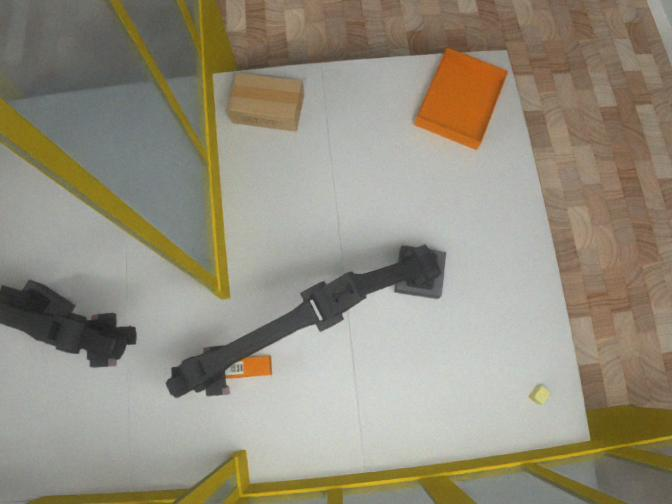

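Request:
move:
  arm5: {"target":[1.505,0.385,0.737,0,1,0,0],"speed":0.15}
  cameras: ["arm5_cam_wrist"]

Request:
move:
  arm5: {"joints":{"gripper_m":0.053}}
  cameras: ["arm5_cam_wrist"]

Scene clock: 819.67 s.
Joint torques (N m): arm1=[1.96 -9.47 7.88 -0.13 0.19 0.08] | arm2=[0.38 -13.1 7.99 0.16 -0.06 -0.19] | arm3=[-0.32 -14.1 9.33 -0.17 -0.23 0.13] | arm4=[1.2 -9.76 9.65 -0.18 -0.06 0.11] | arm5=[-0.97 -19.66 6.12 0.88 0 0.07] | arm6=[-0.91 -9.64 8.57 -0.17 -0.02 -0.14] | arm7=[0.09 -10.17 9.05 -0.32 -0.01 0.06] | arm8=[1.79 -11.46 9.22 -0.55 -0.01 -0.03]
Heat: arm1: hottest joint3_rad 35 °C; arm2: hottest joint3_rad 36 °C; arm3: hottest joint2_rad 35 °C; arm4: hottest joint3_rad 44 °C; arm5: hottest joint3_rad 39 °C; arm6: hottest joint3_rad 39 °C; arm7: hottest joint3_rad 43 °C; arm8: hottest joint2_rad 34 °C.
move: arm5 off_target
Joint velocities: within noise
arm1, arm2, arm3, arm4, arm6, arm7, arm8: as last shown
arm5.joint_positions: joint1_rad=+0.631 joint2_rad=+2.397 joint3_rad=+2.055 joint4_rad=-1.219 joint5_rad=-0.007 joint6_rad=+0.364 gripper_m=+0.09400
arm5.joint_status: not commanded
arm5.hand: x=+1.5046 y=+0.3872 z=+0.7496 quat_wxyz=(+0.002, +1.000, +0.003, -0.001) (m; scene frame)
arm5.hand_target: x=+1.5052 y=+0.3852 z=+0.7371 quat_wxyz=(+0.000, +1.000, +0.000, +0.000) (m; scene frame)
arm5.hand_status: off_target (0.013 m and 0.4 deg from the pose sent, 0.149 m and 2.1 deg at the start)
pictures: arm5_cam_wrist
camera_calibration:
arm5_cam_wrist: T_world_to_cam=[[0.00528043, 0.999985, 0.00173066, -0.395351], [0.82273, -0.00532817, 0.568407, -1.65429], [0.568407, -0.00157757, -0.822746, -0.113792], [0, 0, 0, 1]] pos_world=[1.4278, 0.386351, 0.84737]

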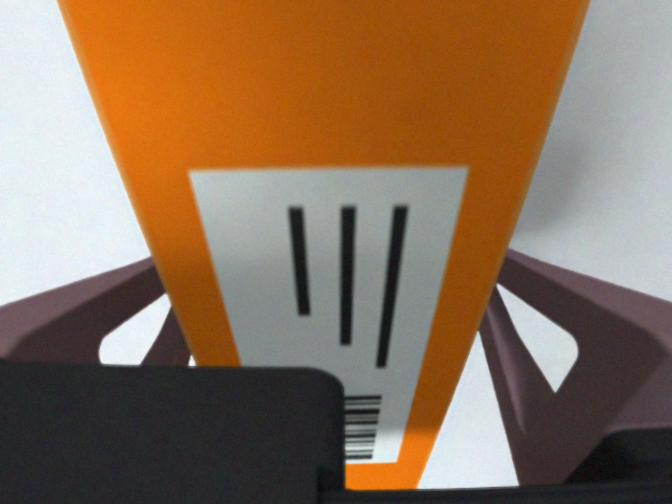

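Scene clock: 820.30 s.
Joint torques (N m): arm1=[2.02 -9.05 7.91 -0.05 0.19 0.06] | arm2=[0.44 -13.1 7.99 0.16 -0.06 -0.19] | arm3=[-0.26 -13.98 9.33 -0.21 -0.23 0.14] | arm4=[1.2 -9.76 9.66 -0.2 -0.06 0.11] | arm5=[-0.67 -19.43 6.15 0.96 0 0.04] | arm6=[-0.97 -9.7 8.58 -0.16 -0.02 -0.13] | arm7=[0.09 -9.82 9.07 -0.27 -0.01 0.08] | arm8=[1.85 -11.58 9.14 -0.57 -0.02 -0.03]
Heat: arm1: hottest joint3_rad 35 °C; arm2: hottest joint3_rad 36 °C; arm3: hottest joint2_rad 35 °C; arm4: hottest joint3_rad 44 °C; arm5: hottest joint3_rad 39 °C; arm6: hottest joint3_rad 39 °C; arm7: hottest joint3_rad 43 °C; arm8: hottest joint2_rad 34 °C.
move: arm5 off_target
Joint velocities: within noise
arm1, arm2, arm3, arm4, arm6, arm8: as last shown
arm5.joint_positions: joint1_rad=+0.634 joint2_rad=+2.397 joint3_rad=+2.055 joint4_rad=-1.215 joint5_rad=-0.007 joint6_rad=+0.364 gripper_m=+0.05853
arm5.joint_status: gripper_m off_target (ended at +0.05856, target +0.05300)
arm5.hand: x=+1.5045 y=+0.3849 z=+0.7496 quat_wxyz=(+0.003, +1.000, +0.005, -0.003) (m; scene frame)
arm5.hand_target: x=+1.5052 y=+0.3852 z=+0.7371 quat_wxyz=(+0.000, +1.000, +0.000, +0.000) (m; scene frame)
arm5.hand_status: not commanded
arm7.joint_positions: joint1_rad=+2.175 joint2_rad=+1.440 joint3_rad=+1.428 joint4_rad=-1.538 joint5_rad=+0.000 joint6_rad=+0.124 gripper_m=+0.08494
arm7.joint_status: not commanded
arm7.hand: x=-0.4081 y=+1.0408 z=+1.0649 quat_wxyz=(-0.008, +0.649, -0.761, -0.009) (m; scene frame)
arm7.hand_target: x=-0.4099 y=+1.0351 z=+1.0601 quat_wxyz=(+0.000, +0.652, -0.758, +0.000) (m; scene frame)
arm7.hand_status: not commanded
pictures: arm5_cam_wrist
camera_calibration:
arm5_cam_wrist: T_world_to_cam=[[0.00221574, 0.999997, 0.000319751, -0.387331], [0.824746, -0.00200825, 0.5655, -1.65636], [0.565499, -0.000989287, -0.824748, -0.108101], [0, 0, 0, 1]] pos_world=[1.42806, 0.383897, 0.847637]

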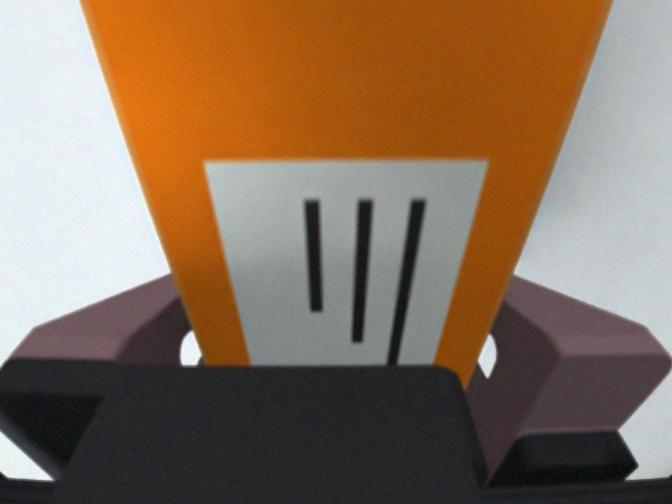

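Request:
move:
  arm5: {"target":[1.52,0.39,0.95,0,1,0,0]}
  cameras: []

Request:
move:
  arm5: {"target":[1.768,0.485,1.09,-0.003,0.982,0.188,0.006]}
  cameras: ["cam_arm5"]

Request:
move:
  arm5: {"joints":{"joint1_rad":-1.68}}
  cameras: []

Request:
move:
  arm5: {"target":[2.43,1.305,0.95,0,0.508,-0.862,0]}
  cameras: []

Request:
move:
  arm5: {"target":[2.436,1.315,0.84,0,0.508,-0.862,0]}
  cameras: ["cam_arm5","arm5_cam_wrist"]

Request:
zoom_image:
  camera: "cam_arm5"
  region: [380, 20, 540, 180]

Scene clock: 832.60 s.
Joint torques (N m): arm1=[1.55 -9.11 7.84 -0.16 0.2 0.07] | arm2=[0.44 -13.1 7.99 0.16 -0.06 -0.19] | arm3=[-0.15 -14.1 9.32 -0.21 -0.23 0.13] | arm4=[1.2 -9.76 9.66 -0.18 -0.06 0.11] | arm5=[-0.21 -20.07 10.41 -0.23 -0.05 -0.01] | arm6=[-0.97 -9.64 8.59 -0.16 -0.02 -0.14] | arm7=[0.03 -10.05 9.05 -0.29 0 0.06] | arm8=[1.67 -11.34 9.07 -0.57 -0.01 -0.04]
Heat: arm1: hottest joint3_rad 35 °C; arm2: hottest joint3_rad 36 °C; arm3: hottest joint2_rad 35 °C; arm4: hottest joint3_rad 44 °C; arm5: hottest joint3_rad 38 °C; arm6: hottest joint3_rad 38 °C; arm7: hottest joint3_rad 43 °C; arm8: hottest joint2_rad 34 °C.
move: arm5 off_target
Joint velocities: within noise
arm1, arm2, arm3, arm4, arm6, arm7, arm8: as last shown
arm5.joint_positions: joint1_rad=+0.634 joint2_rad=+2.228 joint3_rad=+2.234 joint4_rad=-1.611 joint5_rad=-0.005 joint6_rad=+0.364 gripper_m=+0.05853
arm5.joint_status: not commanded
arm5.hand: x=+1.5309 y=+0.3946 z=+0.9315 quat_wxyz=(-0.007, +1.000, +0.004, +0.019) (m; scene frame)
arm5.hand_target: x=+1.5210 y=+0.3904 z=+0.9501 quat_wxyz=(+0.000, +1.000, +0.000, -0.001) (m; scene frame)
arm5.hand_status: off_target (0.022 m and 2.4 deg from the pose sent, 0.201 m and 0.7 deg at the start; pose on its path clipped on 7 of 53 steps)
pictures: none
No camera images: "cameras" was empty.

Scene clock: 834.67 s.
Joint torques (N m): arm1=[2.02 -9.41 7.95 -0.1 0.16 0.09] | arm2=[0.38 -13.1 7.99 0.16 -0.06 -0.19] | arm3=[-0.09 -14.15 9.31 -0.18 -0.23 0.13] | arm4=[1.2 -9.82 9.65 -0.2 -0.06 0.11] | arm5=[-0.56 -10.34 7.15 -0.24 -0.14 -0.09] | arm6=[-0.97 -9.7 8.59 -0.16 -0.01 -0.14] | arm7=[0.09 -10.23 9.05 -0.29 -0.01 0.07] | arm8=[1.67 -11.52 9.18 -0.55 -0.01 -0.03]
Heat: arm1: hottest joint3_rad 35 °C; arm2: hottest joint3_rad 36 °C; arm3: hottest joint2_rad 35 °C; arm4: hottest joint3_rad 44 °C; arm5: hottest joint3_rad 38 °C; arm6: hottest joint3_rad 38 °C; arm7: hottest joint3_rad 43 °C; arm8: hottest joint2_rad 34 °C.
move: arm5 done
Joint velocities: within noise
arm1, arm2, arm4, arm6, arm7, arm8: as last shown
arm3.joint_positions: joint1_rad=-1.240 joint2_rad=+1.454 joint3_rad=+1.563 joint4_rad=-1.673 joint5_rad=-0.001 joint6_rad=+0.023 gripper_m=+0.09297
arm3.joint_status: not commanded
arm3.hand: x=+0.5519 y=-0.2037 z=+1.0648 quat_wxyz=(-0.006, +0.592, -0.806, -0.003) (m; scene frame)
arm3.hand_target: x=+0.5480 y=-0.2069 z=+1.0696 quat_wxyz=(-0.006, +0.588, -0.809, -0.005) (m; scene frame)
arm3.hand_status: not commanded
arm5.joint_positions: joint1_rad=+0.634 joint2_rad=+1.463 joint3_rad=+1.539 joint4_rad=-1.655 joint5_rad=-0.001 joint6_rad=+0.012 gripper_m=+0.05853
arm5.joint_status: not commanded
arm5.hand: x=+1.7654 y=+0.4866 z=+1.0855 quat_wxyz=(-0.003, +0.984, +0.180, +0.006) (m; scene frame)
arm5.hand_target: x=+1.7680 y=+0.4850 z=+1.0900 quat_wxyz=(-0.003, +0.982, +0.188, +0.006) (m; scene frame)
arm5.hand_status: done (0.005 m and 0.9 deg from the pose sent, 0.299 m and 21.2 deg at the start)
pictures: cam_arm5

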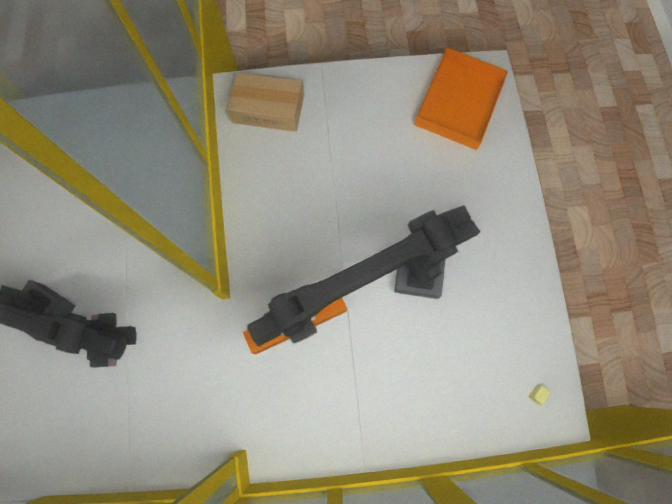

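Scene clock: 837.23 s.
Joint torques (N m): arm1=[1.61 -9.41 7.95 -0.06 0.18 0.08] | arm2=[0.38 -13.1 8.01 0.16 -0.06 -0.19] | arm3=[-0.21 -14.1 9.33 -0.18 -0.23 0.13] | arm4=[1.2 -9.82 9.65 -0.18 -0.06 0.11] | arm5=[-0.79 -10.58 7.24 -0.12 -0.18 -0.14] | arm6=[-0.97 -9.64 8.58 -0.17 -0.02 -0.13] | arm7=[-0.09 -10.11 9.05 -0.29 -0.01 0.07] | arm8=[2.02 -11.63 9.1 -0.54 0 -0.03]
Heat: arm1: hottest joint3_rad 35 °C; arm2: hottest joint3_rad 36 °C; arm3: hottest joint2_rad 35 °C; arm4: hottest joint3_rad 44 °C; arm5: hottest joint3_rad 38 °C; arm6: hottest joint3_rad 38 °C; arm7: hottest joint3_rad 43 °C; arm8: hottest joint2_rad 34 °C.
move: arm5 done
Joint velocities: within noise
arm1, arm2, arm3, arm4, arm6, arm7, arm8: as last shown
arm5.joint_positions: joint1_rad=-1.680 joint2_rad=+1.464 joint3_rad=+1.539 joint4_rad=-1.655 joint5_rad=+0.000 joint6_rad=+0.009 gripper_m=+0.05852
arm5.joint_status: all done
arm5.hand: x=+2.3187 y=+1.0408 z=+1.0906 quat_wxyz=(+0.000, +0.561, -0.828, +0.001) (m; scene frame)
arm5.hand_target: x=+2.3179 y=+1.0390 z=+1.0954 quat_wxyz=(+0.000, +0.565, -0.825, +0.000) (m; scene frame)
arm5.hand_status: not commanded
pictures: none
No camera images: "cameras" was empty.

Scene clock: 839.60 s.
Joint torques (N m): arm1=[2.08 -9.23 7.97 -0.12 0.21 0.08] | arm2=[0.38 -13.1 7.99 0.16 -0.06 -0.19] | arm3=[-0.26 -14.15 9.31 -0.2 -0.24 0.12] | arm4=[1.2 -9.82 9.66 -0.2 -0.06 0.11] | arm5=[-1.14 -21.66 10.36 -0.13 -0.16 0.08] | arm6=[-0.97 -9.7 8.59 -0.16 -0.01 -0.13] | arm7=[0.26 -10.29 9.05 -0.32 0 0.06] | arm8=[1.85 -11.16 9.11 -0.54 -0.01 -0.04]
Heat: arm1: hottest joint3_rad 35 °C; arm2: hottest joint3_rad 36 °C; arm3: hottest joint2_rad 35 °C; arm4: hottest joint3_rad 44 °C; arm5: hottest joint3_rad 38 °C; arm6: hottest joint3_rad 38 °C; arm7: hottest joint3_rad 43 °C; arm8: hottest joint2_rad 34 °C.
move: arm5 off_target
Joint velocities: within noise
arm1, arm2, arm3, arm4, arm6, arm7, arm8: as last shown
arm5.joint_positions: joint1_rad=-1.685 joint2_rad=+2.338 joint3_rad=+2.397 joint4_rad=-1.675 joint5_rad=+0.000 joint6_rad=+0.113 gripper_m=+0.05852
arm5.joint_status: not commanded
arm5.hand: x=+2.4225 y=+1.2978 z=+0.9282 quat_wxyz=(+0.015, +0.515, -0.857, +0.012) (m; scene frame)
arm5.hand_target: x=+2.4296 y=+1.3039 z=+0.9498 quat_wxyz=(-0.002, +0.508, -0.861, -0.002) (m; scene frame)
arm5.hand_status: off_target (0.024 m and 2.4 deg from the pose sent, 0.319 m and 7.3 deg at the start; a joint's target at an end of its range on 18 of 71 steps)
pictures: none
No camera images: "cameras" was empty.

Scene clock: 841.23 s.
Joint torques (N m): arm1=[2.26 -9.7 7.9 -0.1 0.18 0.1] | arm2=[0.38 -13.1 7.99 0.17 -0.06 -0.18] | arm3=[-0.26 -14.1 9.29 -0.21 -0.23 0.13] | arm4=[1.2 -9.82 9.66 -0.18 -0.06 0.11] | arm5=[-1.26 -23.36 7.45 0.73 -0.2 0] | arm6=[-0.97 -9.7 8.59 -0.17 -0.02 -0.13] | arm7=[0.03 -10.11 9.07 -0.21 -0.01 0.07] | arm8=[1.9 -11.46 9.18 -0.53 0 -0.04]
Heat: arm1: hottest joint3_rad 35 °C; arm2: hottest joint3_rad 36 °C; arm3: hottest joint2_rad 35 °C; arm4: hottest joint3_rad 44 °C; arm5: hottest joint3_rad 39 °C; arm6: hottest joint3_rad 37 °C; arm7: hottest joint3_rad 43 °C; arm8: hottest joint2_rad 34 °C.
move: arm5 off_target
Joint velocities: within noise
arm1.joint_positions: joint1_rad=-1.542 joint2_rad=+1.433 joint3_rad=+1.511 joint4_rad=-1.625 joint5_rad=+0.004 joint6_rad=+0.198 gripper_m=+0.08488
arm1.joint_status: not commanded
arm1.hand: x=-2.3165 y=-0.9937 z=+1.0684 quat_wxyz=(-0.011, -0.883, -0.469, +0.012) (m; scene frame)
arm1.hand_target: x=-2.3131 y=-0.9919 z=+1.0601 quat_wxyz=(+0.000, -0.883, -0.469, +0.000) (m; scene frame)
arm1.hand_status: not commanded
arm2.joint_positions: joint1_rad=-1.431 joint2_rad=+1.434 joint3_rad=+1.424 joint4_rad=-1.543 joint5_rad=+0.002 joint6_rad=-0.192 gripper_m=+0.09292
arm2.joint_status: not commanded
arm2.hand: x=-0.6426 y=-0.2560 z=+1.0627 quat_wxyz=(-0.008, +0.582, -0.813, -0.003) (m; scene frame)
arm2.hand_target: x=-0.6451 y=-0.2580 z=+1.0601 quat_wxyz=(+0.000, +0.588, -0.809, +0.000) (m; scene frame)
arm2.hand_status: not commanded
arm3, arm7: as last shown
arm4.joint_positions: joint1_rad=+1.842 joint2_rad=+1.448 joint3_rad=+1.546 joint4_rad=-1.658 joint5_rad=+0.012 joint6_rad=-0.344 gripper_m=+0.09290
arm4.joint_status: not commanded
arm4.hand: x=+1.2918 y=-0.4613 z=+1.0633 quat_wxyz=(-0.003, +1.000, -0.001, -0.009) (m; scene frame)
arm4.hand_target: x=+1.2940 y=-0.4669 z=+1.0600 quat_wxyz=(+0.000, +1.000, +0.000, +0.000) (m; scene frame)
arm4.hand_status: not commanded
arm5.joint_positions: joint1_rad=-1.687 joint2_rad=+2.417 joint3_rad=+2.260 joint4_rad=-1.466 joint5_rad=+0.000 joint6_rad=+0.113 gripper_m=+0.05852
arm5.joint_status: not commanded
arm5.hand: x=+2.4281 y=+1.3081 z=+0.8208 quat_wxyz=(+0.018, +0.514, -0.857, +0.014) (m; scene frame)
arm5.hand_target: x=+2.4358 y=+1.3146 z=+0.8402 quat_wxyz=(+0.000, +0.508, -0.861, +0.000) (m; scene frame)
arm5.hand_status: off_target (0.022 m and 2.8 deg from the pose sent, 0.091 m and 2.4 deg at the start)
arm6.joint_positions: joint1_rad=+0.259 joint2_rad=+1.452 joint3_rad=+1.370 joint4_rad=-1.493 joint5_rad=+0.001 joint6_rad=-0.359 gripper_m=+0.09288
arm6.joint_status: not commanded
arm6.hand: x=+1.2473 y=+0.4789 z=+1.0547 quat_wxyz=(+0.002, +0.000, -1.000, +0.000) (m; scene frame)
arm6.hand_target: x=+1.2440 y=+0.4780 z=+1.0599 quat_wxyz=(+0.000, +0.000, -1.000, +0.000) (m; scene frame)
arm6.hand_status: not commanded
arm8.joint_positions: joint1_rad=+0.435 joint2_rad=+1.438 joint3_rad=+1.529 joint4_rad=-1.648 joint5_rad=-0.001 joint6_rad=+0.177 gripper_m=+0.09292
arm8.joint_status: not commanded
arm8.hand: x=-1.7333 y=+0.2391 z=+1.0614 quat_wxyz=(-0.006, -0.819, -0.574, +0.004) (m; scene frame)
arm8.hand_target: x=-1.7330 y=+0.2429 z=+1.0600 quat_wxyz=(+0.000, -0.819, -0.574, +0.000) (m; scene frame)
arm8.hand_status: not commanded
pictures: arm5_cam_wrist, cam_arm5
camera_calibration:
arm5_cam_wrist: T_world_to_cam=[[0.876867, -0.480573, 0.0124397, -1.5096], [-0.388456, -0.693069, 0.607253, 1.35905], [-0.283208, -0.537312, -0.794411, 2.16671], [0, 0, 0, 1]] pos_world=[2.46528, 1.38064, 0.914752]

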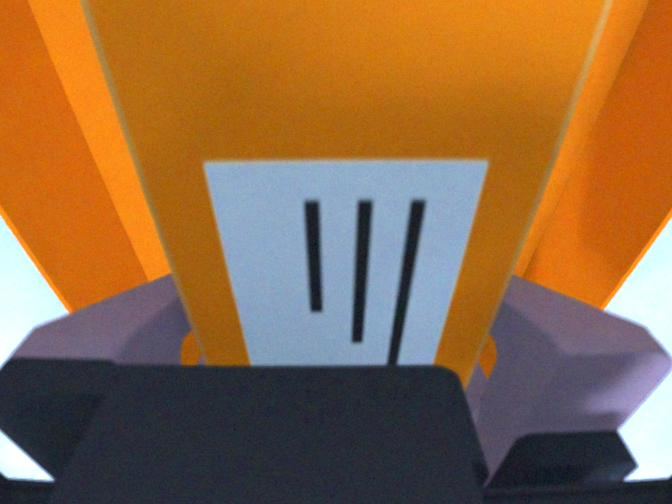

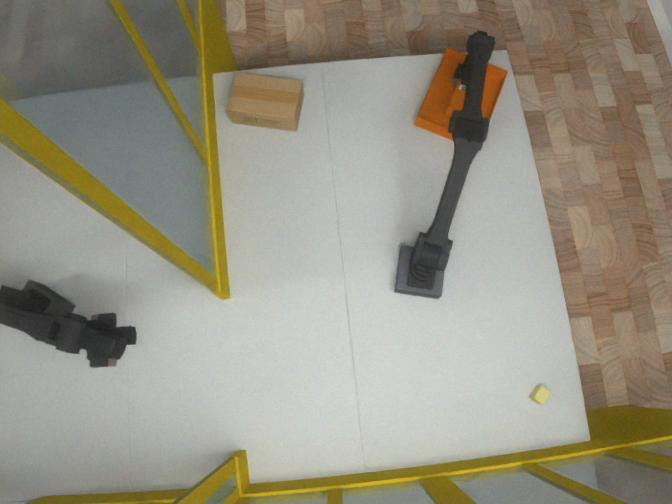

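Scaled by 3.150.

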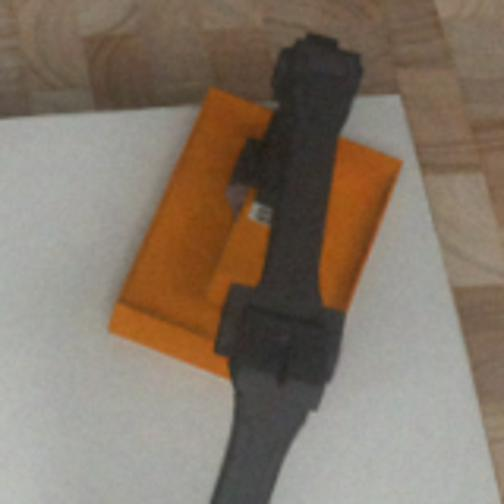

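Request:
move:
  arm5: {"target":[2.447,1.336,0.80,0,0.508,-0.862,0],"speed":0.15}
  cameras: ["cam_arm5"]

Request:
zoom_image:
  camera: "cam_arm5"
  region: [400, 30, 520, 150]

Scene clock: 856.10 s.
Joint torques (N m): arm1=[2.08 -9.29 7.91 -0.02 0.18 0.1] | arm2=[0.38 -13.1 7.99 0.16 -0.06 -0.19] | arm3=[-0.21 -14.21 9.33 -0.21 -0.23 0.13] | arm4=[1.2 -9.82 9.66 -0.2 -0.06 0.11] | arm5=[-1.44 -23.06 10.09 0.2 -0.18 0] | arm6=[-0.91 -9.64 8.58 -0.16 -0.02 -0.14] | arm7=[0.21 -10.05 9.06 -0.29 -0.01 0.06] | arm8=[1.67 -11.52 9.16 -0.59 -0.01 -0.04]
Heat: arm1: hottest joint3_rad 35 °C; arm2: hottest joint3_rad 36 °C; arm3: hottest joint2_rad 35 °C; arm4: hottest joint3_rad 45 °C; arm5: hottest joint3_rad 39 °C; arm6: hottest joint3_rad 37 °C; arm7: hottest joint3_rad 43 °C; arm8: hottest joint2_rad 34 °C.
move: arm5 off_target
Joint velocities: within noise
arm1, arm2, arm3, arm4, arm6, arm7, arm8: as last shown
arm5.joint_positions: joint1_rad=-1.690 joint2_rad=+2.525 joint3_rad=+2.338 joint4_rad=-1.455 joint5_rad=+0.000 joint6_rad=+0.113 gripper_m=+0.05852
arm5.joint_status: not commanded
arm5.hand: x=+2.4355 y=+1.3198 z=+0.7731 quat_wxyz=(+0.025, +0.513, -0.858, +0.020) (m; scene frame)
arm5.hand_target: x=+2.4465 y=+1.3345 z=+0.8005 quat_wxyz=(+0.000, +0.508, -0.862, +0.000) (m; scene frame)
arm5.hand_status: off_target (0.033 m and 3.8 deg from the pose sent, 0.040 m and 2.8 deg at the start)
pictures: cam_arm5

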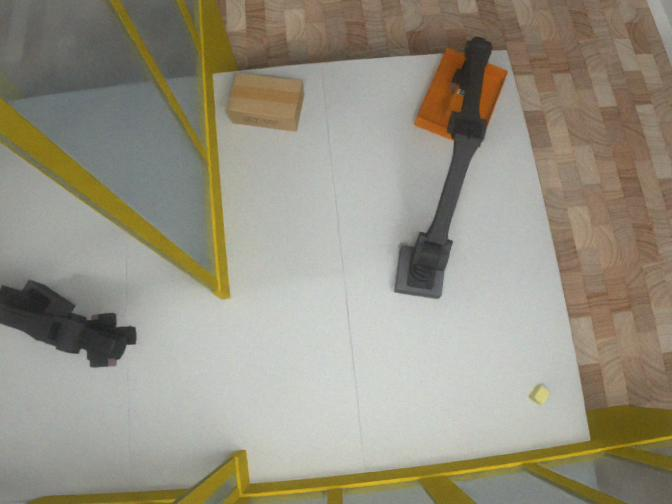

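Scaled by 4.200.

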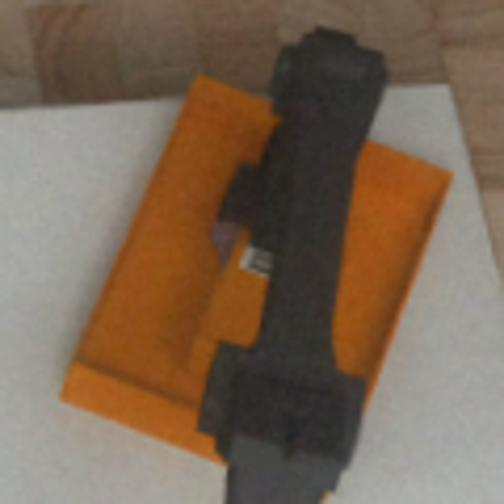

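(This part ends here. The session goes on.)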